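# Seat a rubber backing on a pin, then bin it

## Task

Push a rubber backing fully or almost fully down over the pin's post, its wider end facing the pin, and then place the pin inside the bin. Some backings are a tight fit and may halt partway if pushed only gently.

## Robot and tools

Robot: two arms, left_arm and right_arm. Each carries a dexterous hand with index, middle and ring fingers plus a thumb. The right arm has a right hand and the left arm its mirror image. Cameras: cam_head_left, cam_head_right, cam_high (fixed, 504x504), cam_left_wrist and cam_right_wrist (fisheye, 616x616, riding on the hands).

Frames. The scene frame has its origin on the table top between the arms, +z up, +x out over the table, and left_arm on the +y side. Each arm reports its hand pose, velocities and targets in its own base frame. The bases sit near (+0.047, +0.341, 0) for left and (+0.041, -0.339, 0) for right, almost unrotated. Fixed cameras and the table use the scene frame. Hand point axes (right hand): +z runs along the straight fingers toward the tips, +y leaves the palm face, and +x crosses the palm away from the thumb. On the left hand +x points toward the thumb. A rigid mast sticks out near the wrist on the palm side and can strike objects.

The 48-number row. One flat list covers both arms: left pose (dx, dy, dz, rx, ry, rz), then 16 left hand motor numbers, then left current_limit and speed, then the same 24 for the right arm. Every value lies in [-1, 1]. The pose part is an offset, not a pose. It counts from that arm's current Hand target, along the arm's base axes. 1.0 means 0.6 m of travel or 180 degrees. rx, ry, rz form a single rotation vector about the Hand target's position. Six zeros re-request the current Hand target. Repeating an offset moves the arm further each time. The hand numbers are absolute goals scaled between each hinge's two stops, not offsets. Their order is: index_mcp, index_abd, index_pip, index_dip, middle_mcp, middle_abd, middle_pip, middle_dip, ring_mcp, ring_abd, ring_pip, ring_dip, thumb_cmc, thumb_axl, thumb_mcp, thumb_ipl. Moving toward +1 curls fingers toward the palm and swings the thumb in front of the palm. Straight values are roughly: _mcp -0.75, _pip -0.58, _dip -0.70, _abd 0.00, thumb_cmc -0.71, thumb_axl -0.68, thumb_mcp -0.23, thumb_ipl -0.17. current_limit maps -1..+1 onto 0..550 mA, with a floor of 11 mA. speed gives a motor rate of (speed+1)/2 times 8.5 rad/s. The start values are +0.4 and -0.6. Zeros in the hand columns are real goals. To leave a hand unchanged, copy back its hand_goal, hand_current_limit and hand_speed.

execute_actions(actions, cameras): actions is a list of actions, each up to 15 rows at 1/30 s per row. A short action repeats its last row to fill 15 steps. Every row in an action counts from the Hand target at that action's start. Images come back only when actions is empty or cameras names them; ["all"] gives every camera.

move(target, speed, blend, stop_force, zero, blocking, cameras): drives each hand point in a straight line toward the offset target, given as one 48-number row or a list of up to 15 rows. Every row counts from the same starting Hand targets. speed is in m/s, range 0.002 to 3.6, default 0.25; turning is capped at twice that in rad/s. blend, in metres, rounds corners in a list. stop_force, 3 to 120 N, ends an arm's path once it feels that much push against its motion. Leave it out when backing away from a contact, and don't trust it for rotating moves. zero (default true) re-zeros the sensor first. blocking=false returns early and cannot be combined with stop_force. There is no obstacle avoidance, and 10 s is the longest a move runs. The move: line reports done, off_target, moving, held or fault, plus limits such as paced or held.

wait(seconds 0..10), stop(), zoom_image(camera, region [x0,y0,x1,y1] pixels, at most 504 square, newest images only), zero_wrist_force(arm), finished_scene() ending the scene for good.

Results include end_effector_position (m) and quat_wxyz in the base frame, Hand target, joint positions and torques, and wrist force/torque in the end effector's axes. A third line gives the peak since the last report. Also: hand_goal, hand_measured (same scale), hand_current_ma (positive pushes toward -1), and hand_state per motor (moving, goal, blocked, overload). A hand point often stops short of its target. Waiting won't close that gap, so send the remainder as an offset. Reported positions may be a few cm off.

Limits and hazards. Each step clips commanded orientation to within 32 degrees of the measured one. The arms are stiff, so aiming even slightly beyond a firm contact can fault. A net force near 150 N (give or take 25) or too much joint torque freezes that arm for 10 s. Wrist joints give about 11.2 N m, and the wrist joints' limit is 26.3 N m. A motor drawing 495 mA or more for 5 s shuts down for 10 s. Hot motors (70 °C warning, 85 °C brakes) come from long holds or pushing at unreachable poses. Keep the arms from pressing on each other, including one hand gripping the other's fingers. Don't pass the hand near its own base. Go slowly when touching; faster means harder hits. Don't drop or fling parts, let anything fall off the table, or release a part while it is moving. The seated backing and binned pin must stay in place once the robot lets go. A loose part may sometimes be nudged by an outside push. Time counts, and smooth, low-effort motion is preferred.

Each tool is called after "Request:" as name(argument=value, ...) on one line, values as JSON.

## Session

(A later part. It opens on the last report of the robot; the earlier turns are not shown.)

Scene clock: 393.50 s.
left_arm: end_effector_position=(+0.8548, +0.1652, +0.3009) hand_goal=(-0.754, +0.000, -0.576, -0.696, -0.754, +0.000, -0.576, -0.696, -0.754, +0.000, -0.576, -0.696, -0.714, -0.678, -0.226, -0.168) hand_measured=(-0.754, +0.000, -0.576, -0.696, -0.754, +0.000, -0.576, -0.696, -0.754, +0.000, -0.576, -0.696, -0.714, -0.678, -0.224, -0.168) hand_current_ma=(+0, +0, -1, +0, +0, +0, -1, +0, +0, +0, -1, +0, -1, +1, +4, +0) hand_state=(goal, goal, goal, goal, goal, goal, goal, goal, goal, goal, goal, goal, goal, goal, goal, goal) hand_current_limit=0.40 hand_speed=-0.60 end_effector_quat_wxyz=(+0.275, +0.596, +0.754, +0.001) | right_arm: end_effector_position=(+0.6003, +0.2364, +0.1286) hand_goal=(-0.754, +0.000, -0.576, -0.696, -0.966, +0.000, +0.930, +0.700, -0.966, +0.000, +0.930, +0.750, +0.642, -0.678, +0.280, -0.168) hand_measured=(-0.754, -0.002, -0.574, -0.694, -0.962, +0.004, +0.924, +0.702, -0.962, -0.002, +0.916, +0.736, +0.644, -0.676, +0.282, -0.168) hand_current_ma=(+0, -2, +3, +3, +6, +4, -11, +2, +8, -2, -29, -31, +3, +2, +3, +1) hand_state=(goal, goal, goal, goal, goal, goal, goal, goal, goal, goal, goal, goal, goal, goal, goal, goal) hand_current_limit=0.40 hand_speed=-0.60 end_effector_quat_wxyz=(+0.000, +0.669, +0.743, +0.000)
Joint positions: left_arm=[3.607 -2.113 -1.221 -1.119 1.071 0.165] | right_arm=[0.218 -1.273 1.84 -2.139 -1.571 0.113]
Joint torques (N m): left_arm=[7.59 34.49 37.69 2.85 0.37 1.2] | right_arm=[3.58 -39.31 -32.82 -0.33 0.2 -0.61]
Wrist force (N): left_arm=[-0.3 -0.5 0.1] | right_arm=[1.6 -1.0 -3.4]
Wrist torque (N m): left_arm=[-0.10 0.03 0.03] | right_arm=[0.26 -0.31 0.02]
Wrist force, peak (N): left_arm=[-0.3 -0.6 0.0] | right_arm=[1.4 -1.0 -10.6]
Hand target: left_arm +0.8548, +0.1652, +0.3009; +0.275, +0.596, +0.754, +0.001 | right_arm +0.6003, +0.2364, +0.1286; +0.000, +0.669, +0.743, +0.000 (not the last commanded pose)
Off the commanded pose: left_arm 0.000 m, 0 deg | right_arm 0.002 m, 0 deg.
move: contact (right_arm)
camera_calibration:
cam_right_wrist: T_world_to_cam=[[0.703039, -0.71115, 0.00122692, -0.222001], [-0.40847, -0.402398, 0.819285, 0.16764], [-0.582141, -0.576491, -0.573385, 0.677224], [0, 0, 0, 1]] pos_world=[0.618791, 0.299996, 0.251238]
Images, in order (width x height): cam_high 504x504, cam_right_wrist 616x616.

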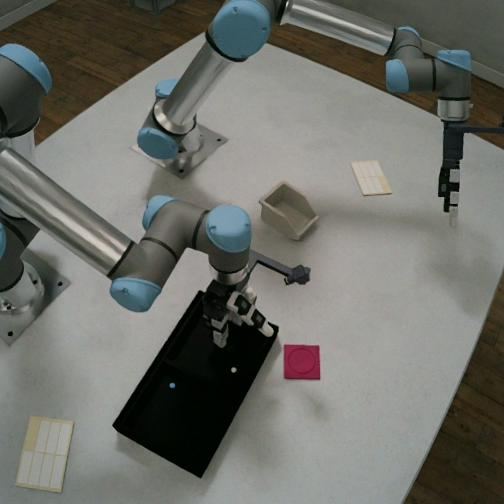

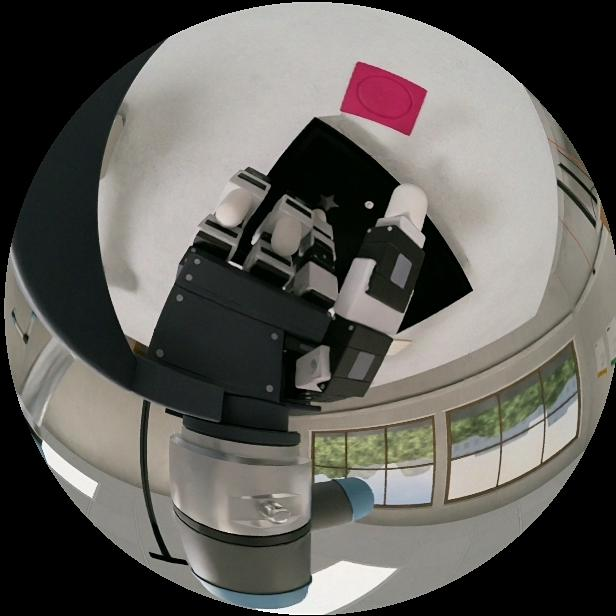

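Request:
move(target=[[0,0,0,0,0,0,-0.754,0,-0.576,-0.696,-0.754,0,-0.576,-0.696,-0.754,0,-0.576,-0.696,-0.714,-0.678,-0.226,-0.168,0.4,-0.6,0,0,0.001,0,0,0,-0.754,0,-0.576,-0.696,-0.965,0,0.93,0.7,-0.965,0,0.93,0.75,0.643,-0.678,0.281,-0.168,0.4,-0.6],[0,0,0,0,0,0,-0.754,0,-0.576,-0.696,-0.754,0,-0.576,-0.696,-0.754,0,-0.576,-0.696,-0.714,-0.678,-0.226,-0.168,0.4,-0.6,0.055,0,0.001,0,0,0,-0.754,0,-0.576,-0.696,-0.965,0,0.93,0.7,-0.965,0,0.93,0.75,0.643,-0.678,0.281,-0.168,0.4,-0.6]], speed=0.03, cameras=["cam_right_wrist"])

Request:
zoom_image(camera="cam_right_wrist", region=[270, 130, 400, 260])

Scene clock: 396.07 s.
left_arm: end_effector_position=(+0.8548, +0.1652, +0.3009) hand_goal=(-0.754, +0.000, -0.576, -0.696, -0.754, +0.000, -0.576, -0.696, -0.754, +0.000, -0.576, -0.696, -0.714, -0.678, -0.226, -0.168) hand_measured=(-0.754, +0.000, -0.576, -0.696, -0.754, +0.000, -0.576, -0.696, -0.754, +0.000, -0.576, -0.696, -0.714, -0.678, -0.224, -0.168) hand_current_ma=(+0, +0, -1, +0, +0, +0, -1, +0, +0, +0, -1, +0, -1, +1, +4, +0) hand_state=(goal, goal, goal, goal, goal, goal, goal, goal, goal, goal, goal, goal, goal, goal, goal, goal) hand_current_limit=0.40 hand_speed=-0.60 end_effector_quat_wxyz=(+0.275, +0.596, +0.754, +0.001) | right_arm: end_effector_position=(+0.6332, +0.2364, +0.1292) hand_goal=(-0.754, +0.000, -0.576, -0.696, -0.966, +0.000, +0.930, +0.700, -0.966, +0.000, +0.930, +0.750, +0.642, -0.678, +0.280, -0.168) hand_measured=(-0.754, -0.002, -0.574, -0.694, -0.962, +0.004, +0.924, +0.702, -0.962, -0.002, +0.916, +0.736, +0.644, -0.676, +0.282, -0.168) hand_current_ma=(+0, -2, +2, +2, +6, +4, -11, +2, +8, -2, -29, -31, +3, +2, +3, +1) hand_state=(goal, goal, goal, goal, goal, goal, goal, goal, goal, goal, goal, goal, goal, goal, goal, goal) hand_current_limit=0.40 hand_speed=-0.60 end_effector_quat_wxyz=(+0.000, +0.669, +0.743, +0.000)
Joint positions: left_arm=[3.607 -2.113 -1.221 -1.119 1.071 0.165] | right_arm=[0.206 -1.211 1.751 -2.112 -1.571 0.101]
Joint torques (N m): left_arm=[7.77 33.89 38.28 2.79 0.25 1.26] | right_arm=[-12.85 -28.18 -34.8 -0.49 0.69 -1.47]
Wrist force (N): left_arm=[-0.2 -0.5 0.0] | right_arm=[1.4 -0.9 -0.6]
Wrist torque (N m): left_arm=[-0.09 0.01 0.04] | right_arm=[0.07 -0.26 0.11]
Wrist force, peak (N): left_arm=[-0.2 -0.6 -0.1] | right_arm=[1.5 -1.0 -3.5]
Hand target: left_arm +0.8548, +0.1652, +0.3009; +0.275, +0.596, +0.754, +0.001 | right_arm +0.6333, +0.2364, +0.1292; +0.000, +0.669, +0.743, +0.000
Off the commanded pose: left_arm 0.000 m, 0 deg | right_arm 0.000 m, 0 deg.
move: done
camera_calibration:
cam_right_wrist: T_world_to_cam=[[0.70304, -0.71115, 0.00122668, -0.245132], [-0.408517, -0.402445, 0.819238, 0.180643], [-0.582107, -0.576458, -0.573452, 0.696706], [0, 0, 0, 1]] pos_world=[0.651691, 0.299996, 0.251838]
Images, in order (width x height): cam_right_wrist 616x616.

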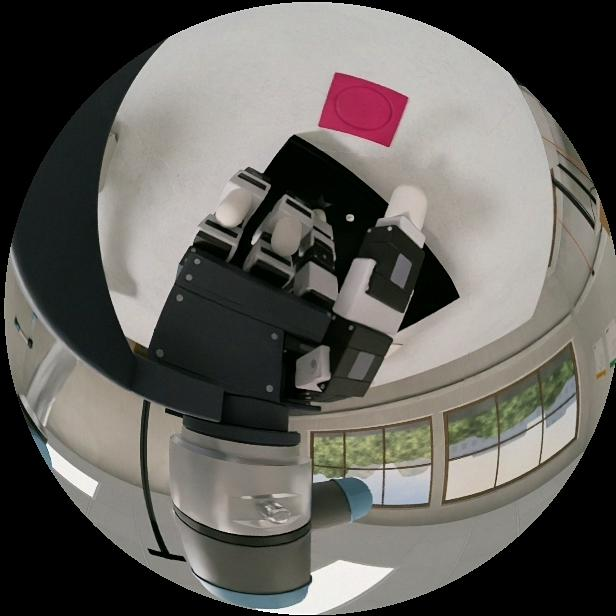

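Scaled by 3.877 from the camera's 616x616 image, which has a finer 880x880 frame.

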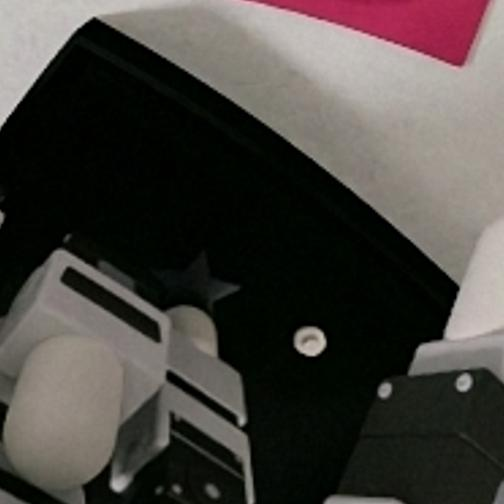

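Request:
move(target=[[0,0,0,0,0,0,-0.754,0,-0.576,-0.696,-0.754,0,-0.576,-0.696,-0.754,0,-0.576,-0.696,-0.714,-0.678,-0.226,-0.168,0.4,-0.6,0,0,0.17,0,0,0,-0.754,0,-0.576,-0.696,-0.965,0,0.93,0.7,-0.965,0,0.93,0.75,0.643,-0.678,0.281,-0.168,0.4,-0.6],[0,0,0,0,0,0,-0.754,0,-0.576,-0.696,-0.754,0,-0.576,-0.696,-0.754,0,-0.576,-0.696,-0.714,-0.678,-0.226,-0.168,0.4,-0.6,-0.1322,-0.1328,0.17,-0.029,0.2763,0,-0.965,0,0.93,0.75,-0.085,0.15,0.63,-0.98,-0.965,0,0.93,0.75,0.643,-0.678,0.281,-0.168,0.4,-0.6],[0,0,0,0,0,0,-0.754,0,-0.576,-0.696,-0.754,0,-0.576,-0.696,-0.754,0,-0.576,-0.696,-0.714,-0.678,-0.226,-0.168,0.4,-0.6,-0.1322,-0.1328,-0.1153,-0.029,0.2763,0,-0.965,0,0.93,0.75,-0.085,0.15,0.63,-0.98,-0.965,0,0.93,0.75,0.66,-0.678,0.281,-0.168,0.4,-0.8]], speed=[0.2, 0.2, 0.1], blend=[0.03, 0, 0], cameras=["cam_right_wrist"])

Request:
zoom_image(camera="cam_right_wrist", region=[330, 80, 450, 200])

Scene clock: 404.30 s.
left_arm: end_effector_position=(+0.8548, +0.1652, +0.3009) hand_goal=(-0.754, +0.000, -0.576, -0.696, -0.754, +0.000, -0.576, -0.696, -0.754, +0.000, -0.576, -0.696, -0.714, -0.678, -0.226, -0.168) hand_measured=(-0.754, +0.000, -0.576, -0.696, -0.754, +0.000, -0.576, -0.696, -0.754, +0.000, -0.576, -0.696, -0.714, -0.678, -0.224, -0.168) hand_current_ma=(+0, +0, -1, +0, +0, +0, -1, +0, +0, +0, -1, +0, -1, +1, +4, +0) hand_state=(goal, goal, goal, goal, goal, goal, goal, goal, goal, goal, goal, goal, goal, goal, goal, goal) hand_current_limit=0.40 hand_speed=-0.60 end_effector_quat_wxyz=(+0.275, +0.596, +0.754, +0.001) | right_arm: end_effector_position=(+0.5540, +0.1567, +0.0600) hand_goal=(-0.966, +0.000, +0.930, +0.750, -0.086, +0.150, +0.630, -0.980, -0.966, +0.000, +0.930, +0.750, +0.660, -0.678, +0.280, -0.168) hand_measured=(-0.950, -0.002, +0.912, +0.742, -0.090, +0.146, +0.630, -0.978, -0.962, -0.002, +0.916, +0.736, +0.658, -0.676, +0.282, -0.168) hand_current_ma=(+37, -2, -38, -13, -7, -4, +0, +3, +8, -2, -29, -31, -4, +2, +3, +1) hand_state=(goal, goal, goal, goal, goal, goal, goal, goal, goal, goal, goal, goal, goal, goal, goal, goal) hand_current_limit=0.40 hand_speed=-0.80 end_effector_quat_wxyz=(-0.283, +0.607, +0.674, -0.314)
Joint positions: left_arm=[3.607 -2.113 -1.221 -1.119 1.071 0.165] | right_arm=[0.086 -0.914 1.306 -1.091 -1.585 -0.012]
Joint torques (N m): left_arm=[7.78 34.66 37.68 2.92 0.26 1.36] | right_arm=[-8.09 -38.08 -4.23 -2.25 0.39 -1.26]
Wrist force (N): left_arm=[-0.3 -0.4 -0.1] | right_arm=[1.3 -1.1 0.1]
Wrist torque (N m): left_arm=[-0.07 0.03 0.02] | right_arm=[0.09 -0.25 0.26]
Wrist force, peak (N): left_arm=[-0.2 -0.7 0.2] | right_arm=[1.4 -2.3 -0.4]
Hand target: left_arm +0.8548, +0.1652, +0.3009; +0.275, +0.596, +0.754, +0.001 | right_arm +0.5540, +0.1567, +0.0600; -0.283, +0.607, +0.674, -0.314
Off the commanded pose: left_arm 0.000 m, 0 deg | right_arm 0.000 m, 0 deg.
move: done
camera_calibration:
cam_right_wrist: T_world_to_cam=[[0.481926, -0.734336, -0.478015, -0.0911082], [0.375066, -0.320152, 0.869959, -0.277202], [-0.791879, -0.598543, 0.121136, 0.642921], [0, 0, 0, 1]] pos_world=[0.656992, 0.229165, 0.119723]
Images, in order (width x height): cam_right_wrist 616x616.

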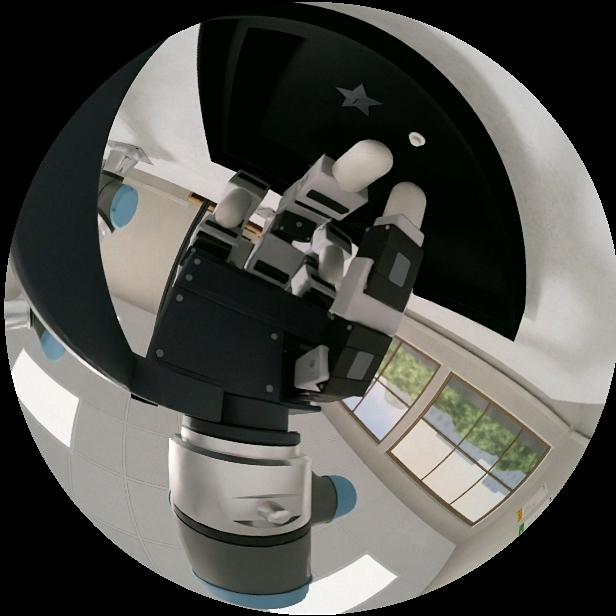

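Scaled by 4.200 from the camera's 616x616 image, which has a finer 880x880 frame.

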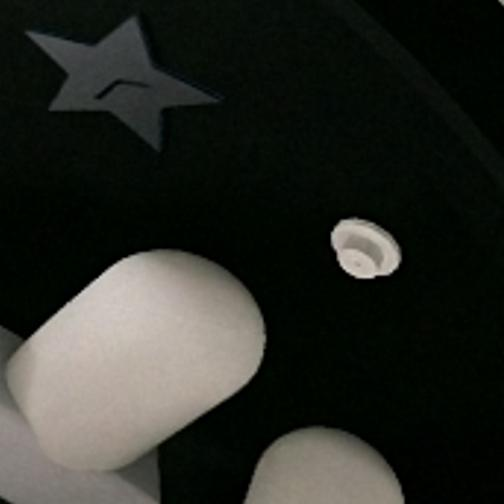

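Request:
move(target=[0,0,0,0,0,0,-0.754,0,-0.576,-0.696,-0.754,0,-0.576,-0.696,-0.754,0,-0.576,-0.696,-0.714,-0.678,-0.226,-0.168,0.4,-0.6,-0.0003,-0.0013,-0.063,0,0,0,-0.965,0,0.93,0.75,-0.085,0.15,0.635,-0.98,-0.965,0,0.93,0.75,0.66,-0.678,0.281,-0.168,0.4,-0.95], speed=0.04, cameras=["cam_right_wrist"])

Request:
zoom_image(camera="cam_right_wrist", region=[365, 145, 425, 205])

Scene clock: 406.37 s.
left_arm: end_effector_position=(+0.8548, +0.1652, +0.3009) hand_goal=(-0.754, +0.000, -0.576, -0.696, -0.754, +0.000, -0.576, -0.696, -0.754, +0.000, -0.576, -0.696, -0.714, -0.678, -0.226, -0.168) hand_measured=(-0.754, +0.000, -0.576, -0.696, -0.754, +0.000, -0.576, -0.696, -0.754, +0.000, -0.576, -0.696, -0.714, -0.678, -0.224, -0.168) hand_current_ma=(+0, +0, -1, +0, +0, +0, -1, +0, +0, +0, -1, +0, -1, +1, +4, +0) hand_state=(goal, goal, goal, goal, goal, goal, goal, goal, goal, goal, goal, goal, goal, goal, goal, goal) hand_current_limit=0.40 hand_speed=-0.60 end_effector_quat_wxyz=(+0.275, +0.596, +0.754, +0.001) | right_arm: end_effector_position=(+0.5538, +0.1559, +0.0223) hand_goal=(-0.966, +0.000, +0.930, +0.750, -0.086, +0.150, +0.634, -0.980, -0.966, +0.000, +0.930, +0.750, +0.660, -0.678, +0.280, -0.168) hand_measured=(-0.950, -0.002, +0.912, +0.742, -0.090, +0.148, +0.638, -0.978, -0.962, -0.002, +0.916, +0.736, +0.658, -0.676, +0.282, -0.168) hand_current_ma=(+37, -2, -38, -13, -6, -2, +7, +3, +8, -2, -29, -31, -4, +2, +3, +1) hand_state=(goal, goal, goal, goal, goal, goal, goal, goal, goal, goal, goal, goal, goal, goal, goal, goal) hand_current_limit=0.40 hand_speed=-0.95 end_effector_quat_wxyz=(-0.283, +0.607, +0.674, -0.314)
Joint positions: left_arm=[3.607 -2.113 -1.221 -1.119 1.071 0.165] | right_arm=[0.085 -0.877 1.347 -1.169 -1.586 -0.013]
Joint torques (N m): left_arm=[7.13 34.79 37.8 3 0.31 1.39] | right_arm=[-11.97 -38.5 -4.05 -2.54 -1.29 -1.55]
Wrist force (N): left_arm=[-0.2 -0.4 0.0] | right_arm=[1.4 -3.7 0.2]
Wrist torque (N m): left_arm=[-0.08 0.02 0.04] | right_arm=[-0.04 -0.24 0.20]
Wrist force, peak (N): left_arm=[-0.2 -0.7 -0.1] | right_arm=[1.2 -3.9 0.4]
Hand target: left_arm +0.8548, +0.1652, +0.3009; +0.275, +0.596, +0.754, +0.001 | right_arm +0.5538, +0.1559, +0.0222; -0.283, +0.607, +0.674, -0.314
Off the commanded pose: left_arm 0.000 m, 0 deg | right_arm 0.000 m, 0 deg.
move: done
camera_calibration:
cam_right_wrist: T_world_to_cam=[[0.481926, -0.734336, -0.478015, -0.109595], [0.375066, -0.320152, 0.869959, -0.244467], [-0.791879, -0.598543, 0.121136, 0.646922], [0, 0, 0, 1]] pos_world=[0.656792, 0.228465, 0.0819225]
Images, in order (width x height): cam_right_wrist 616x616.

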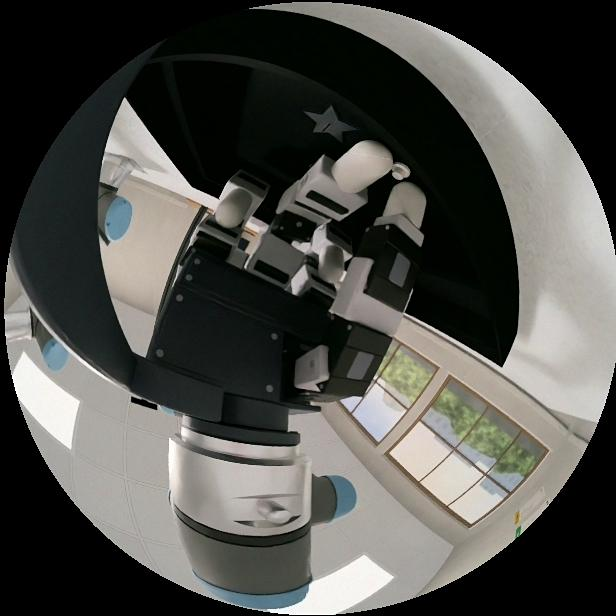

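Scaled by 8.400 from the camera's 616x616 image, which has a finer 880x880 frame.

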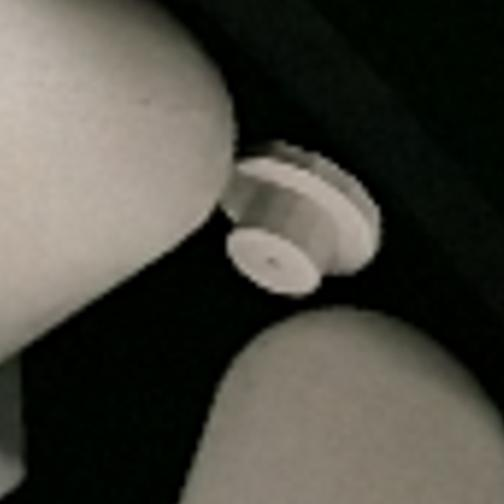

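Request:
move(target=[[0,0,0,0,0,0,-0.754,0,-0.576,-0.696,-0.754,0,-0.576,-0.696,-0.754,0,-0.576,-0.696,-0.714,-0.678,-0.226,-0.168,0.4,-0.6,0.0015,0,-0.0005,0,0,0,-0.965,0,0.93,0.75,-0.085,0.06,0.635,-0.98,-0.965,0,0.93,0.75,0.68,-0.678,0.281,-0.168,0.4,-0.94],[0,0,0,0,0,0,-0.754,0,-0.576,-0.696,-0.754,0,-0.576,-0.696,-0.754,0,-0.576,-0.696,-0.714,-0.678,-0.226,-0.168,0.4,-0.6,0.0015,0,-0.0005,0,0,0,-0.965,0,0.93,0.75,-0.085,0.0,0.635,-0.98,-0.965,0,0.93,0.75,0.70,-0.678,0.281,-0.168,0.4,-0.95]], speed=0.02, cameras=["cam_right_wrist"])

Request:
zoom_image(camera="cam_right_wrist", region=[365, 145, 425, 205])

Scene clock: 408.00 s.
left_arm: end_effector_position=(+0.8548, +0.1652, +0.3009) hand_goal=(-0.754, +0.000, -0.576, -0.696, -0.754, +0.000, -0.576, -0.696, -0.754, +0.000, -0.576, -0.696, -0.714, -0.678, -0.226, -0.168) hand_measured=(-0.754, +0.000, -0.576, -0.696, -0.754, +0.000, -0.576, -0.696, -0.754, +0.000, -0.576, -0.696, -0.714, -0.678, -0.224, -0.168) hand_current_ma=(+0, +0, -1, +0, +0, +0, -1, +0, +0, +0, -1, +0, -1, +1, +4, +0) hand_state=(goal, goal, goal, goal, goal, goal, goal, goal, goal, goal, goal, goal, goal, goal, goal, goal) hand_current_limit=0.40 hand_speed=-0.60 end_effector_quat_wxyz=(+0.275, +0.596, +0.754, +0.001) | right_arm: end_effector_position=(+0.5547, +0.1559, +0.0219) hand_goal=(-0.966, +0.000, +0.930, +0.750, -0.086, +0.000, +0.634, -0.980, -0.966, +0.000, +0.930, +0.750, +0.700, -0.678, +0.280, -0.168) hand_measured=(-0.950, -0.002, +0.912, +0.742, -0.080, +0.034, +0.640, -0.978, -0.962, -0.002, +0.916, +0.736, +0.686, -0.684, +0.282, -0.168) hand_current_ma=(+37, -2, -38, -13, +9, +75, +9, +3, +8, -2, -29, -31, -28, -12, +3, +1) hand_state=(goal, goal, goal, goal, goal, blocked, goal, goal, goal, goal, goal, goal, goal, goal, goal, goal) hand_current_limit=0.40 hand_speed=-0.95 end_effector_quat_wxyz=(-0.283, +0.607, +0.674, -0.314)
Joint positions: left_arm=[3.607 -2.113 -1.221 -1.119 1.071 0.165] | right_arm=[0.085 -0.874 1.344 -1.168 -1.586 -0.013]
Joint torques (N m): left_arm=[8.07 34.22 37.84 2.9 0.38 1.22] | right_arm=[-11.47 -38.89 -32.29 1.56 -1.58 -1.2]
Wrist force (N): left_arm=[-0.1 -0.3 -0.1] | right_arm=[2.5 -2.4 -0.7]
Wrist torque (N m): left_arm=[-0.07 0.01 0.04] | right_arm=[0.01 -0.27 0.23]
Wrist force, peak (N): left_arm=[-0.3 -0.6 0.1] | right_arm=[1.2 -4.2 0.0]
Hand target: left_arm +0.8548, +0.1652, +0.3009; +0.275, +0.596, +0.754, +0.001 | right_arm +0.5547, +0.1559, +0.0219; -0.283, +0.607, +0.674, -0.314
Off the commanded pose: left_arm 0.000 m, 0 deg | right_arm 0.000 m, 0 deg.
move: done
camera_calibration:
cam_right_wrist: T_world_to_cam=[[0.481926, -0.734336, -0.478015, -0.110172], [0.375066, -0.320152, 0.869959, -0.244543], [-0.791879, -0.598543, 0.121136, 0.647672], [0, 0, 0, 1]] pos_world=[0.657692, 0.228465, 0.0816225]
Images, in order (width x height): cam_right_wrist 616x616.

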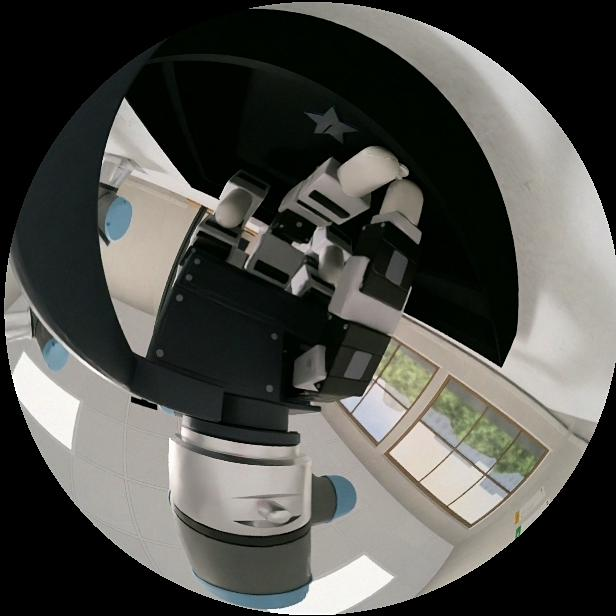

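Scaled by 8.400 from the camera's 616x616 image, which has a finer 880x880 frame.

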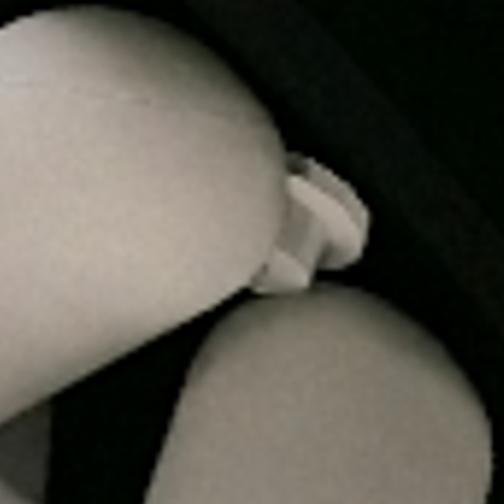

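Request:
move(target=[[0,0,0,0,0,0,-0.754,0,-0.576,-0.696,-0.754,0,-0.576,-0.696,-0.754,0,-0.576,-0.696,-0.714,-0.678,-0.226,-0.168,0.4,-0.6,0,0,0,0,0,0,-0.965,0,0.93,0.75,-0.085,-0.02,0.635,-0.98,-0.965,0,0.93,0.75,0.712,-0.678,0.281,-0.168,0.4,-0.95],[0,0,0,0,0,0,-0.754,0,-0.576,-0.696,-0.754,0,-0.576,-0.696,-0.754,0,-0.576,-0.696,-0.714,-0.678,-0.226,-0.168,0.4,-0.6,0,0,0,0,0,0,-0.965,0,0.93,0.75,-0.085,-0.04,0.635,-0.98,-0.965,0,0.93,0.75,0.725,-0.678,0.281,-0.168,0.4,-0.95],[0,0,0,0,0,0,-0.754,0,-0.576,-0.696,-0.754,0,-0.576,-0.696,-0.754,0,-0.576,-0.696,-0.714,-0.678,-0.226,-0.168,0.4,-0.6,0,0,0,0,0,0,-0.965,0,0.93,0.75,-0.085,-0.06,0.635,-0.98,-0.965,0,0.93,0.75,0.735,-0.678,0.281,-0.168,0.4,-0.95]], speed=0.02, cameras=["cam_right_wrist"])

Request:
zoom_image(camera="cam_right_wrist", region=[365, 145, 425, 205])

Scene clock: 410.03 s.
left_arm: end_effector_position=(+0.8548, +0.1652, +0.3009) hand_goal=(-0.754, +0.000, -0.576, -0.696, -0.754, +0.000, -0.576, -0.696, -0.754, +0.000, -0.576, -0.696, -0.714, -0.678, -0.226, -0.168) hand_measured=(-0.754, +0.000, -0.576, -0.696, -0.754, +0.000, -0.576, -0.696, -0.754, +0.000, -0.576, -0.696, -0.714, -0.678, -0.224, -0.168) hand_current_ma=(+0, +0, -1, +0, +0, +0, -1, +0, +0, +0, -1, +0, -1, +1, +4, +0) hand_state=(goal, goal, goal, goal, goal, goal, goal, goal, goal, goal, goal, goal, goal, goal, goal, goal) hand_current_limit=0.40 hand_speed=-0.60 end_effector_quat_wxyz=(+0.275, +0.596, +0.754, +0.001) | right_arm: end_effector_position=(+0.5547, +0.1559, +0.0219) hand_goal=(-0.966, +0.000, +0.930, +0.750, -0.086, -0.060, +0.634, -0.980, -0.966, +0.000, +0.930, +0.750, +0.734, -0.678, +0.280, -0.168) hand_measured=(-0.950, -0.002, +0.912, +0.742, -0.080, -0.002, +0.640, -0.978, -0.962, -0.002, +0.916, +0.736, +0.686, -0.692, +0.282, -0.168) hand_current_ma=(+37, -2, -38, -13, +11, +149, +8, +3, +8, -2, -29, -31, -142, -36, +4, +1) hand_state=(goal, goal, goal, goal, goal, blocked, goal, goal, goal, goal, goal, goal, blocked, goal, goal, goal) hand_current_limit=0.40 hand_speed=-0.95 end_effector_quat_wxyz=(-0.283, +0.607, +0.674, -0.314)
Joint positions: left_arm=[3.607 -2.113 -1.221 -1.119 1.071 0.165] | right_arm=[0.085 -0.874 1.344 -1.168 -1.586 -0.013]
Joint torques (N m): left_arm=[7.4 35.17 38.33 3.08 0.22 1.25] | right_arm=[-12.19 -39.01 -30.54 1.48 -1.44 -0.66]
Wrist force (N): left_arm=[-0.2 -0.4 -0.2] | right_arm=[2.4 -2.9 -1.1]
Wrist torque (N m): left_arm=[-0.07 0.02 0.03] | right_arm=[-0.03 -0.23 0.19]
Wrist force, peak (N): left_arm=[-0.3 -0.5 0.4] | right_arm=[2.7 -3.1 -1.0]
Hand target: left_arm +0.8548, +0.1652, +0.3009; +0.275, +0.596, +0.754, +0.001 | right_arm +0.5547, +0.1559, +0.0219; -0.283, +0.607, +0.674, -0.314
Off the commanded pose: left_arm 0.000 m, 0 deg | right_arm 0.000 m, 0 deg.
move: done
camera_calibration:
cam_right_wrist: T_world_to_cam=[[0.481926, -0.734336, -0.478015, -0.110172], [0.375066, -0.320152, 0.869959, -0.244543], [-0.791879, -0.598543, 0.121136, 0.647672], [0, 0, 0, 1]] pos_world=[0.657692, 0.228465, 0.0816225]
Images, in order (width x height): cam_right_wrist 616x616.

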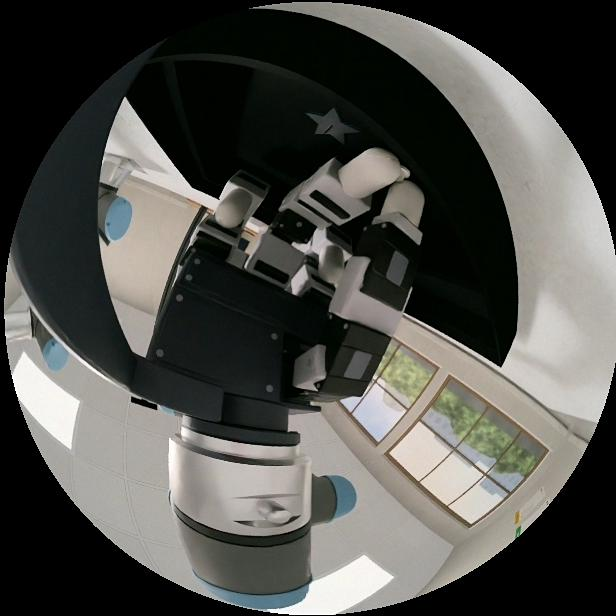

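Scaled by 8.400 from the camera's 616x616 image, which has a finer 880x880 frame.

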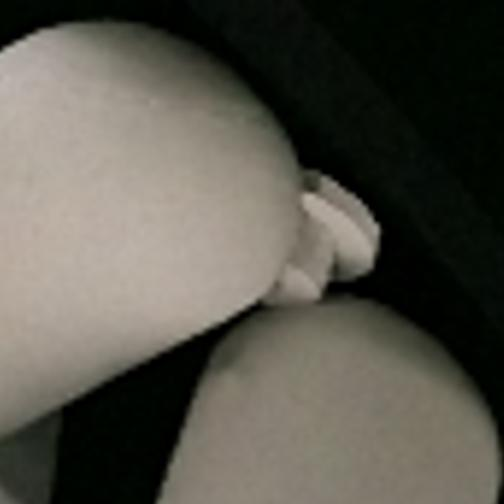

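Request:
move(target=[[0,0,0,0,0,0,-0.754,0,-0.576,-0.696,-0.754,0,-0.576,-0.696,-0.754,0,-0.576,-0.696,-0.714,-0.678,-0.226,-0.168,0.4,-0.6,0,0,0.0385,0,0,0,-0.965,0,0.93,0.75,-0.085,-0.06,0.635,-0.98,-0.965,0,0.93,0.75,0.735,-0.678,0.281,-0.168,0.4,-0.95],[0,0,0,0,0,0,-0.754,0,-0.576,-0.696,-0.754,0,-0.576,-0.696,-0.754,0,-0.576,-0.696,-0.714,-0.678,-0.226,-0.168,0.4,-0.6,-0.0227,0.0625,0.0385,0,0,0.0333,-0.965,0,0.93,0.75,-0.085,-0.06,0.635,-0.98,-0.965,0,0.93,0.75,0.735,-0.678,0.281,-0.168,0.4,-0.95]], speed=0.05, cameras=["cam_right_wrist"])

Request:
zoom_image(camera="cam_right_wrist", region=[375, 125, 435, 185])

Request:
zoom_image(camera="cam_right_wrist", region=[380, 110, 440, 170])

Scene clock: 412.70 s.
left_arm: end_effector_position=(+0.8548, +0.1652, +0.3009) hand_goal=(-0.754, +0.000, -0.576, -0.696, -0.754, +0.000, -0.576, -0.696, -0.754, +0.000, -0.576, -0.696, -0.714, -0.678, -0.226, -0.168) hand_measured=(-0.754, +0.000, -0.576, -0.696, -0.754, +0.000, -0.576, -0.696, -0.754, +0.000, -0.576, -0.696, -0.714, -0.678, -0.224, -0.168) hand_current_ma=(+0, +0, -1, +0, +0, +0, -1, +0, +0, +0, -1, +0, -1, +1, +4, +0) hand_state=(goal, goal, goal, goal, goal, goal, goal, goal, goal, goal, goal, goal, goal, goal, goal, goal) hand_current_limit=0.40 hand_speed=-0.60 end_effector_quat_wxyz=(+0.275, +0.596, +0.754, +0.001) | right_arm: end_effector_position=(+0.5411, +0.1933, +0.0450) hand_goal=(-0.966, +0.000, +0.930, +0.750, -0.086, -0.060, +0.634, -0.980, -0.966, +0.000, +0.930, +0.750, +0.734, -0.678, +0.280, -0.168) hand_measured=(-0.950, -0.002, +0.912, +0.742, -0.084, -0.020, +0.634, -0.978, -0.962, -0.002, +0.916, +0.736, +0.686, -0.696, +0.284, -0.168) hand_current_ma=(+37, -2, -38, -13, +4, +95, +0, +2, +8, -2, -29, -31, -142, -51, +6, +1) hand_state=(goal, goal, goal, goal, goal, blocked, goal, goal, goal, goal, goal, goal, blocked, goal, goal, goal) hand_current_limit=0.40 hand_speed=-0.95 end_effector_quat_wxyz=(-0.266, +0.571, +0.704, -0.328)
Joint positions: left_arm=[3.607 -2.113 -1.221 -1.119 1.071 0.165] | right_arm=[0.16 -0.902 1.328 -1.125 -1.609 -0.032]
Joint torques (N m): left_arm=[7.52 34.46 37.1 3.07 0.35 1.38] | right_arm=[13.09 -52.8 -6.35 -2.12 -1.34 -1.14]
Wrist force (N): left_arm=[-0.2 -0.3 0.1] | right_arm=[1.6 -1.5 0.3]
Wrist torque (N m): left_arm=[-0.07 0.02 0.04] | right_arm=[0.03 -0.27 0.27]
Wrist force, peak (N): left_arm=[-0.1 -0.6 -0.1] | right_arm=[2.7 -3.3 -1.3]
Hand target: left_arm +0.8548, +0.1652, +0.3009; +0.275, +0.596, +0.754, +0.001 | right_arm +0.5411, +0.1934, +0.0450; -0.266, +0.570, +0.704, -0.328
Off the commanded pose: left_arm 0.000 m, 0 deg | right_arm 0.000 m, 0 deg.
move: done
camera_calibration:
cam_right_wrist: T_world_to_cam=[[0.555778, -0.68015, -0.478023, -0.115605], [0.406373, -0.279358, 0.869954, -0.272421], [-0.725239, -0.677757, 0.121134, 0.635739], [0, 0, 0, 1]] pos_world=[0.636018, 0.276145, 0.104723]
Images, in order (width x height): cam_right_wrist 616x616.

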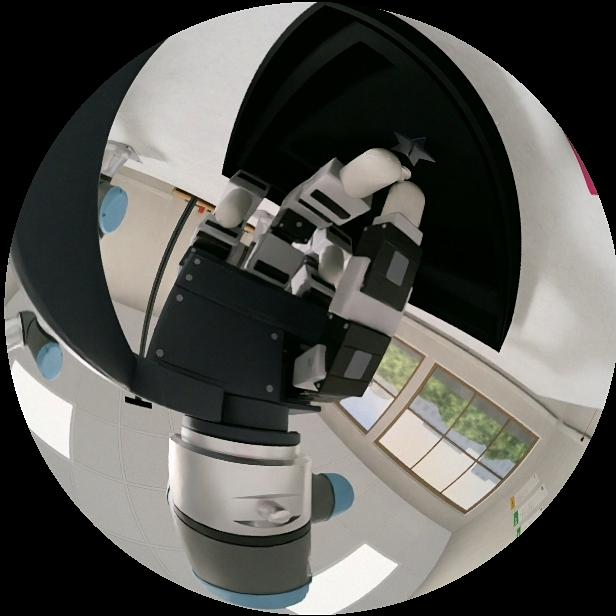

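Scaled by 8.400 from the camera's 616x616 image, which has a finer 880x880 frame.

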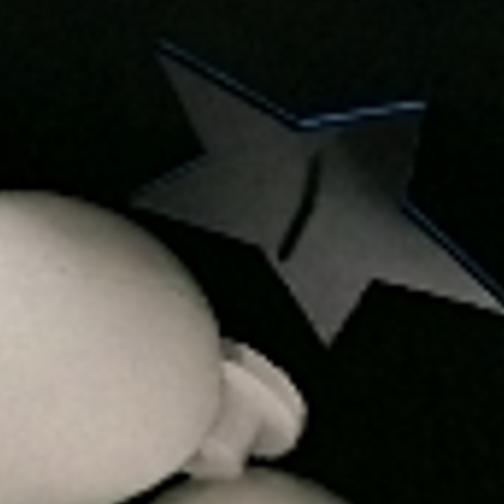

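Scaled by 8.400 from the camera's 616x616 image, which has a finer 880x880 frame.

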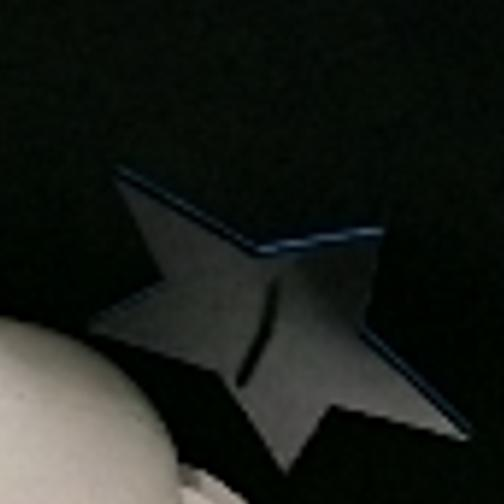

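Request:
move(target=[0,0,0,0,0,0,-0.754,0,-0.576,-0.696,-0.754,0,-0.576,-0.696,-0.754,0,-0.576,-0.696,-0.714,-0.678,-0.226,-0.168,0.4,-0.6,0.001,0.0013,-0.0142,0,0,0,-0.965,0,0.93,0.75,-0.085,-0.06,0.635,-0.98,-0.965,0,0.93,0.75,0.735,-0.678,0.281,-0.168,0.4,-0.95], speed=0.03, stop_force=4, cameras=["cam_right_wrist"])

Request:
zoom_image(camera="cam_right_wrist", region=[385, 140, 425, 180])

Request:
zoom_image(camera="cam_right_wrist", region=[375, 125, 435, 185])

Scene clock: 414.70 s.
left_arm: end_effector_position=(+0.8548, +0.1652, +0.3009) hand_goal=(-0.754, +0.000, -0.576, -0.696, -0.754, +0.000, -0.576, -0.696, -0.754, +0.000, -0.576, -0.696, -0.714, -0.678, -0.226, -0.168) hand_measured=(-0.754, +0.000, -0.576, -0.696, -0.754, +0.000, -0.576, -0.696, -0.754, +0.000, -0.576, -0.696, -0.714, -0.678, -0.224, -0.168) hand_current_ma=(+0, +0, -1, +0, +0, +0, -1, +0, +0, +0, -1, +0, -1, +1, +4, +0) hand_state=(goal, goal, goal, goal, goal, goal, goal, goal, goal, goal, goal, goal, goal, goal, goal, goal) hand_current_limit=0.40 hand_speed=-0.60 end_effector_quat_wxyz=(+0.275, +0.596, +0.754, +0.001) | right_arm: end_effector_position=(+0.5417, +0.1942, +0.0365) hand_goal=(-0.966, +0.000, +0.930, +0.750, -0.086, -0.060, +0.634, -0.980, -0.966, +0.000, +0.930, +0.750, +0.734, -0.678, +0.280, -0.168) hand_measured=(-0.950, -0.002, +0.912, +0.742, -0.084, -0.020, +0.634, -0.978, -0.962, -0.002, +0.916, +0.736, +0.686, -0.696, +0.284, -0.168) hand_current_ma=(+37, -2, -38, -13, +4, +95, +0, +2, +8, -2, -29, -31, -142, -51, +6, +1) hand_state=(goal, goal, goal, goal, goal, blocked, goal, goal, goal, goal, goal, goal, blocked, goal, goal, goal) hand_current_limit=0.40 hand_speed=-0.95 end_effector_quat_wxyz=(-0.266, +0.570, +0.704, -0.328)
Joint positions: left_arm=[3.607 -2.113 -1.221 -1.119 1.071 0.165] | right_arm=[0.161 -0.892 1.333 -1.141 -1.608 -0.031]
Joint torques (N m): left_arm=[7.28 34.47 37.81 3.06 0.31 1.39] | right_arm=[13.18 -38.64 -5.03 -2.22 1.04 1.6]
Wrist force (N): left_arm=[-0.3 -0.2 0.0] | right_arm=[1.4 -1.5 0.0]
Wrist torque (N m): left_arm=[-0.05 0.03 0.03] | right_arm=[0.05 -0.24 0.22]
Wrist force, peak (N): left_arm=[-0.4 -0.5 0.1] | right_arm=[1.7 -1.5 0.1]
Hand target: left_arm +0.8548, +0.1652, +0.3009; +0.275, +0.596, +0.754, +0.001 | right_arm +0.5417, +0.1942, +0.0365; -0.266, +0.570, +0.704, -0.328
Off the commanded pose: left_arm 0.000 m, 0 deg | right_arm 0.000 m, 0 deg.
move: done
camera_calibration:
cam_right_wrist: T_world_to_cam=[[0.555963, -0.679987, -0.478041, -0.119599], [0.406465, -0.279255, 0.869944, -0.265018], [-0.725046, -0.677963, 0.121135, 0.63776], [0, 0, 0, 1]] pos_world=[0.636618, 0.277045, 0.0961225]
Images, in order (width x height): cam_right_wrist 616x616.

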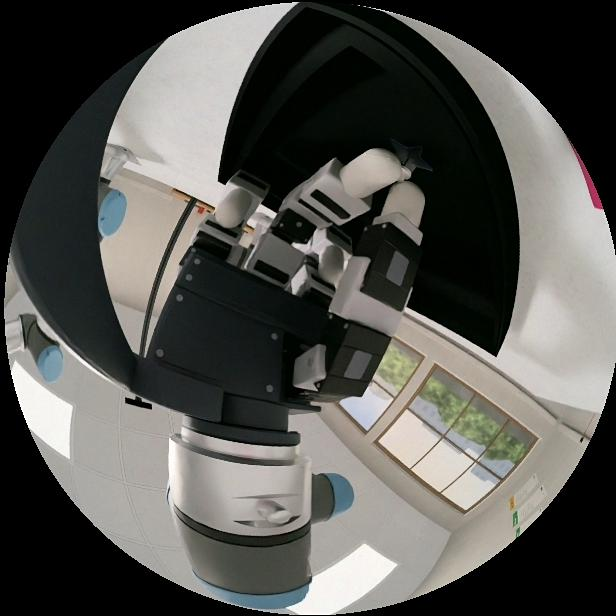

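Scaled by 12.600 from the camera's 616x616 image, which has a finer 880x880 frame.

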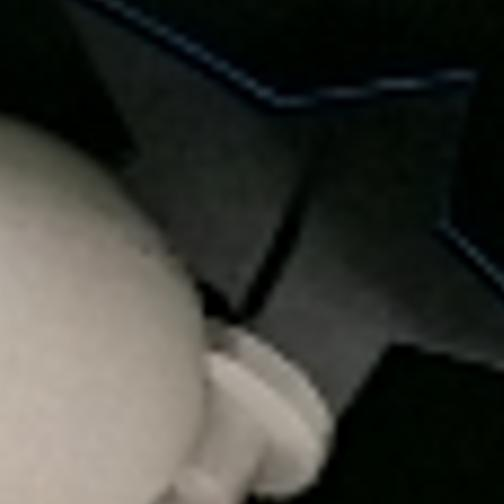

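Scaled by 8.400 from the camera's 616x616 image, which has a finer 880x880 frame.

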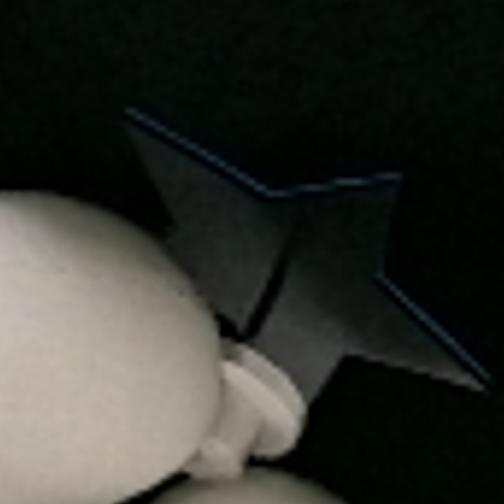

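Request:
move(target=[0,0,0,0,0,0,-0.754,0,-0.576,-0.696,-0.754,0,-0.576,-0.696,-0.754,0,-0.576,-0.696,-0.714,-0.678,-0.226,-0.168,0.4,-0.6,0,0,-0.0175,0,0,0,-0.965,0,0.93,0.75,-0.085,-0.06,0.635,-0.98,-0.965,0,0.93,0.75,0.735,-0.678,0.281,-0.168,0.4,-0.95], speed=0.005, stop_force=3, cameras=["cam_right_wrist"])

Request:
zoom_image(camera="cam_right_wrist", region=[385, 140, 425, 180])

Request:
zoom_image(camera="cam_right_wrist", region=[375, 125, 435, 185])

Scene clock: 418.73 s.
left_arm: end_effector_position=(+0.8548, +0.1652, +0.3009) hand_goal=(-0.754, +0.000, -0.576, -0.696, -0.754, +0.000, -0.576, -0.696, -0.754, +0.000, -0.576, -0.696, -0.714, -0.678, -0.226, -0.168) hand_measured=(-0.754, +0.000, -0.576, -0.696, -0.754, +0.000, -0.576, -0.696, -0.754, +0.000, -0.576, -0.696, -0.714, -0.678, -0.224, -0.168) hand_current_ma=(+0, +0, -1, +0, +0, +0, -1, +0, +0, +0, -1, +0, -1, +1, +4, +0) hand_state=(goal, goal, goal, goal, goal, goal, goal, goal, goal, goal, goal, goal, goal, goal, goal, goal) hand_current_limit=0.40 hand_speed=-0.60 end_effector_quat_wxyz=(+0.275, +0.596, +0.754, +0.001) | right_arm: end_effector_position=(+0.5417, +0.1942, +0.0266) hand_goal=(-0.966, +0.000, +0.930, +0.750, -0.086, -0.060, +0.634, -0.980, -0.966, +0.000, +0.930, +0.750, +0.734, -0.678, +0.280, -0.168) hand_measured=(-0.950, -0.002, +0.912, +0.742, -0.080, -0.020, +0.638, -0.978, -0.962, -0.002, +0.916, +0.736, +0.686, -0.696, +0.286, -0.166) hand_current_ma=(+37, -2, -38, -13, +10, +92, +5, +2, +8, -2, -29, -31, -142, -52, +11, +2) hand_state=(goal, goal, goal, goal, goal, blocked, goal, goal, goal, goal, goal, goal, blocked, goal, goal, goal) hand_current_limit=0.40 hand_speed=-0.95 end_effector_quat_wxyz=(-0.266, +0.570, +0.704, -0.328)
Joint positions: left_arm=[3.607 -2.113 -1.221 -1.119 1.071 0.165] | right_arm=[0.161 -0.881 1.343 -1.161 -1.608 -0.031]
Joint torques (N m): left_arm=[7.87 35.07 37.84 3.1 0.44 1.22] | right_arm=[12.89 -51.96 -30.95 1.46 0.94 1.45]
Wrist force (N): left_arm=[-0.2 -0.4 0.2] | right_arm=[1.1 -3.9 -1.1]
Wrist torque (N m): left_arm=[-0.10 0.03 0.03] | right_arm=[-0.13 -0.23 0.19]
Wrist force, peak (N): left_arm=[-0.3 -0.7 0.1] | right_arm=[1.0 -4.6 -2.0]
Hand target: left_arm +0.8548, +0.1652, +0.3009; +0.275, +0.596, +0.754, +0.001 | right_arm +0.5417, +0.1942, +0.0266; -0.266, +0.570, +0.704, -0.328 (not the last commanded pose)
Off the commanded pose: left_arm 0.000 m, 0 deg | right_arm 0.001 m, 0 deg.
move: contact (right_arm)
camera_calibration:
cam_right_wrist: T_world_to_cam=[[0.555963, -0.679987, -0.478041, -0.124331], [0.406465, -0.279255, 0.869944, -0.256405], [-0.725046, -0.677963, 0.121135, 0.638959], [0, 0, 0, 1]] pos_world=[0.636618, 0.277045, 0.0862225]
Images, in order (width x height): cam_right_wrist 616x616.

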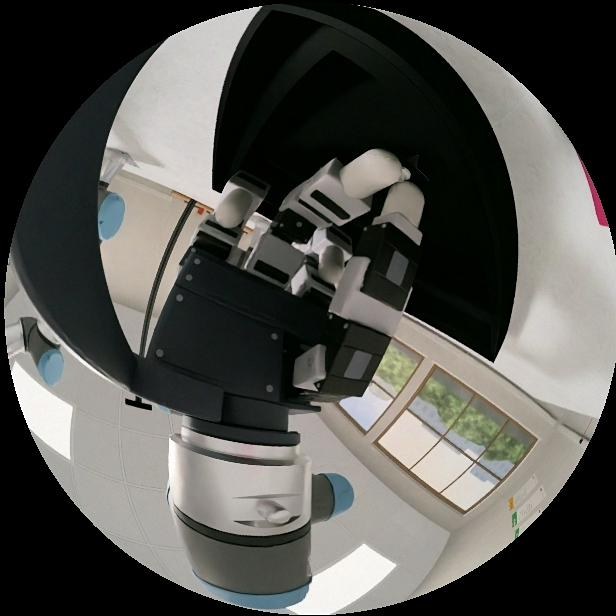

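Scaled by 12.600 from the camera's 616x616 image, which has a finer 880x880 frame.

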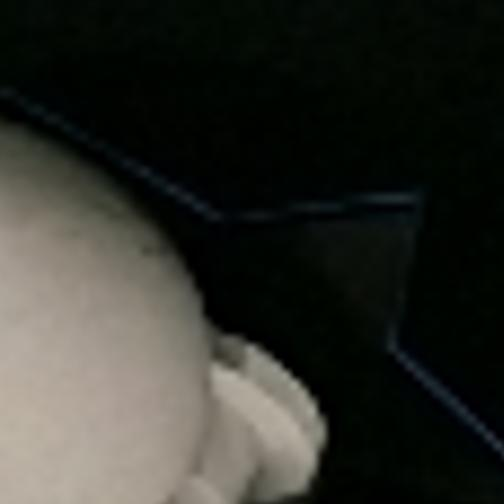

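Scaled by 8.400 from the camera's 616x616 image, which has a finer 880x880 frame.

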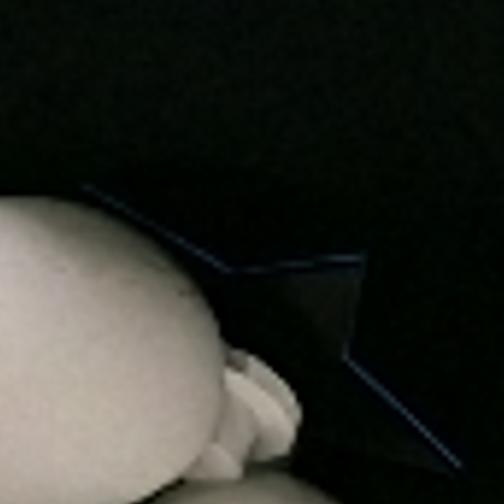

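Request:
move(target=[0,0,0,0,0,0,-0.754,0,-0.576,-0.696,-0.754,0,-0.576,-0.696,-0.754,0,-0.576,-0.696,-0.714,-0.678,-0.226,-0.168,0.4,-0.6,0,0,-0.0063,0,0,0,-0.965,0,0.93,0.75,-0.085,-0.06,0.635,-0.98,-0.965,0,0.93,0.75,0.735,-0.678,0.281,-0.168,0.4,-0.95], speed=0.004, stop_force=5, cameras=["cam_right_wrist"])

Request:
zoom_image(camera="cam_right_wrist", region=[385, 140, 425, 180])

Request:
zoom_image(camera="cam_right_wrist", region=[375, 125, 435, 185])

Scene clock: 421.00 s.
left_arm: end_effector_position=(+0.8548, +0.1652, +0.3009) hand_goal=(-0.754, +0.000, -0.576, -0.696, -0.754, +0.000, -0.576, -0.696, -0.754, +0.000, -0.576, -0.696, -0.714, -0.678, -0.226, -0.168) hand_measured=(-0.754, +0.000, -0.576, -0.696, -0.754, +0.000, -0.576, -0.696, -0.754, +0.000, -0.576, -0.696, -0.714, -0.678, -0.224, -0.168) hand_current_ma=(+0, +0, -1, +0, +0, +0, -1, +0, +0, +0, -1, +0, -1, +1, +4, +0) hand_state=(goal, goal, goal, goal, goal, goal, goal, goal, goal, goal, goal, goal, goal, goal, goal, goal) hand_current_limit=0.40 hand_speed=-0.60 end_effector_quat_wxyz=(+0.275, +0.596, +0.754, +0.001) | right_arm: end_effector_position=(+0.5417, +0.1942, +0.0228) hand_goal=(-0.966, +0.000, +0.930, +0.750, -0.086, -0.060, +0.634, -0.980, -0.966, +0.000, +0.930, +0.750, +0.734, -0.678, +0.280, -0.168) hand_measured=(-0.950, -0.002, +0.912, +0.742, -0.070, -0.020, +0.648, -0.974, -0.962, -0.002, +0.916, +0.736, +0.686, -0.698, +0.292, -0.164) hand_current_ma=(+37, -2, -38, -13, +37, +92, +30, +10, +8, -2, -29, -31, -142, -56, +37, +10) hand_state=(goal, goal, goal, goal, goal, blocked, goal, goal, goal, goal, goal, goal, blocked, goal, goal, goal) hand_current_limit=0.40 hand_speed=-0.95 end_effector_quat_wxyz=(-0.266, +0.570, +0.704, -0.328)
Joint positions: left_arm=[3.607 -2.113 -1.221 -1.119 1.071 0.165] | right_arm=[0.161 -0.877 1.347 -1.169 -1.608 -0.031]
Joint torques (N m): left_arm=[7.09 35.26 37.83 3.05 0.31 1.3] | right_arm=[12.71 -36.07 -3.85 -2.36 0.95 1.42]
Wrist force (N): left_arm=[-0.4 -0.3 0.1] | right_arm=[0.0 -6.8 -2.5]
Wrist torque (N m): left_arm=[-0.08 0.04 0.02] | right_arm=[-0.22 -0.24 0.06]
Wrist force, peak (N): left_arm=[-0.3 -0.6 0.1] | right_arm=[-0.1 -7.2 -2.8]
Hand target: left_arm +0.8548, +0.1652, +0.3009; +0.275, +0.596, +0.754, +0.001 | right_arm +0.5417, +0.1942, +0.0228; -0.266, +0.570, +0.704, -0.328
Off the commanded pose: left_arm 0.000 m, 0 deg | right_arm 0.000 m, 0 deg.
move: done
camera_calibration:
cam_right_wrist: T_world_to_cam=[[0.555963, -0.679987, -0.478041, -0.126148], [0.406465, -0.279255, 0.869944, -0.2531], [-0.725046, -0.677963, 0.121135, 0.639419], [0, 0, 0, 1]] pos_world=[0.636618, 0.277045, 0.0824225]
Images, in order (width x height): cam_right_wrist 616x616.

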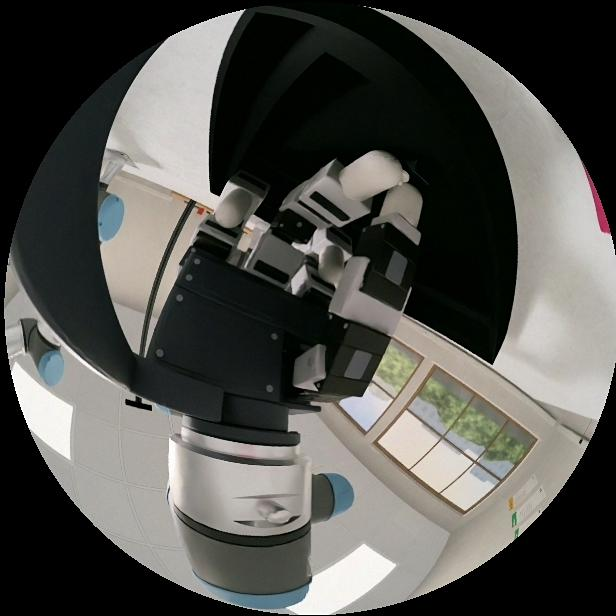

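Scaled by 12.600 from the camera's 616x616 image, which has a finer 880x880 frame.

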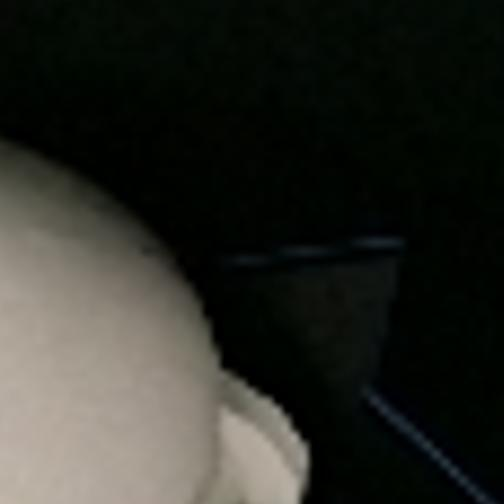

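Scaled by 8.400 from the camera's 616x616 image, which has a finer 880x880 frame.

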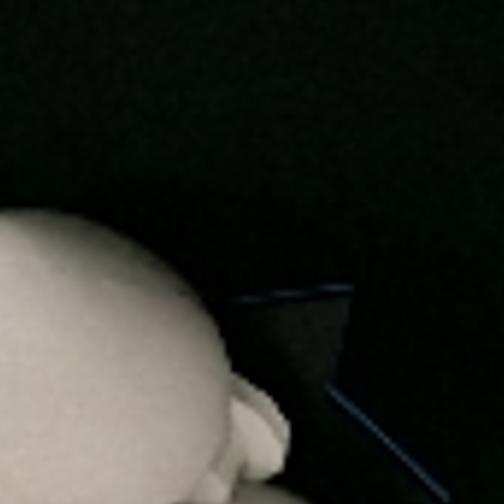

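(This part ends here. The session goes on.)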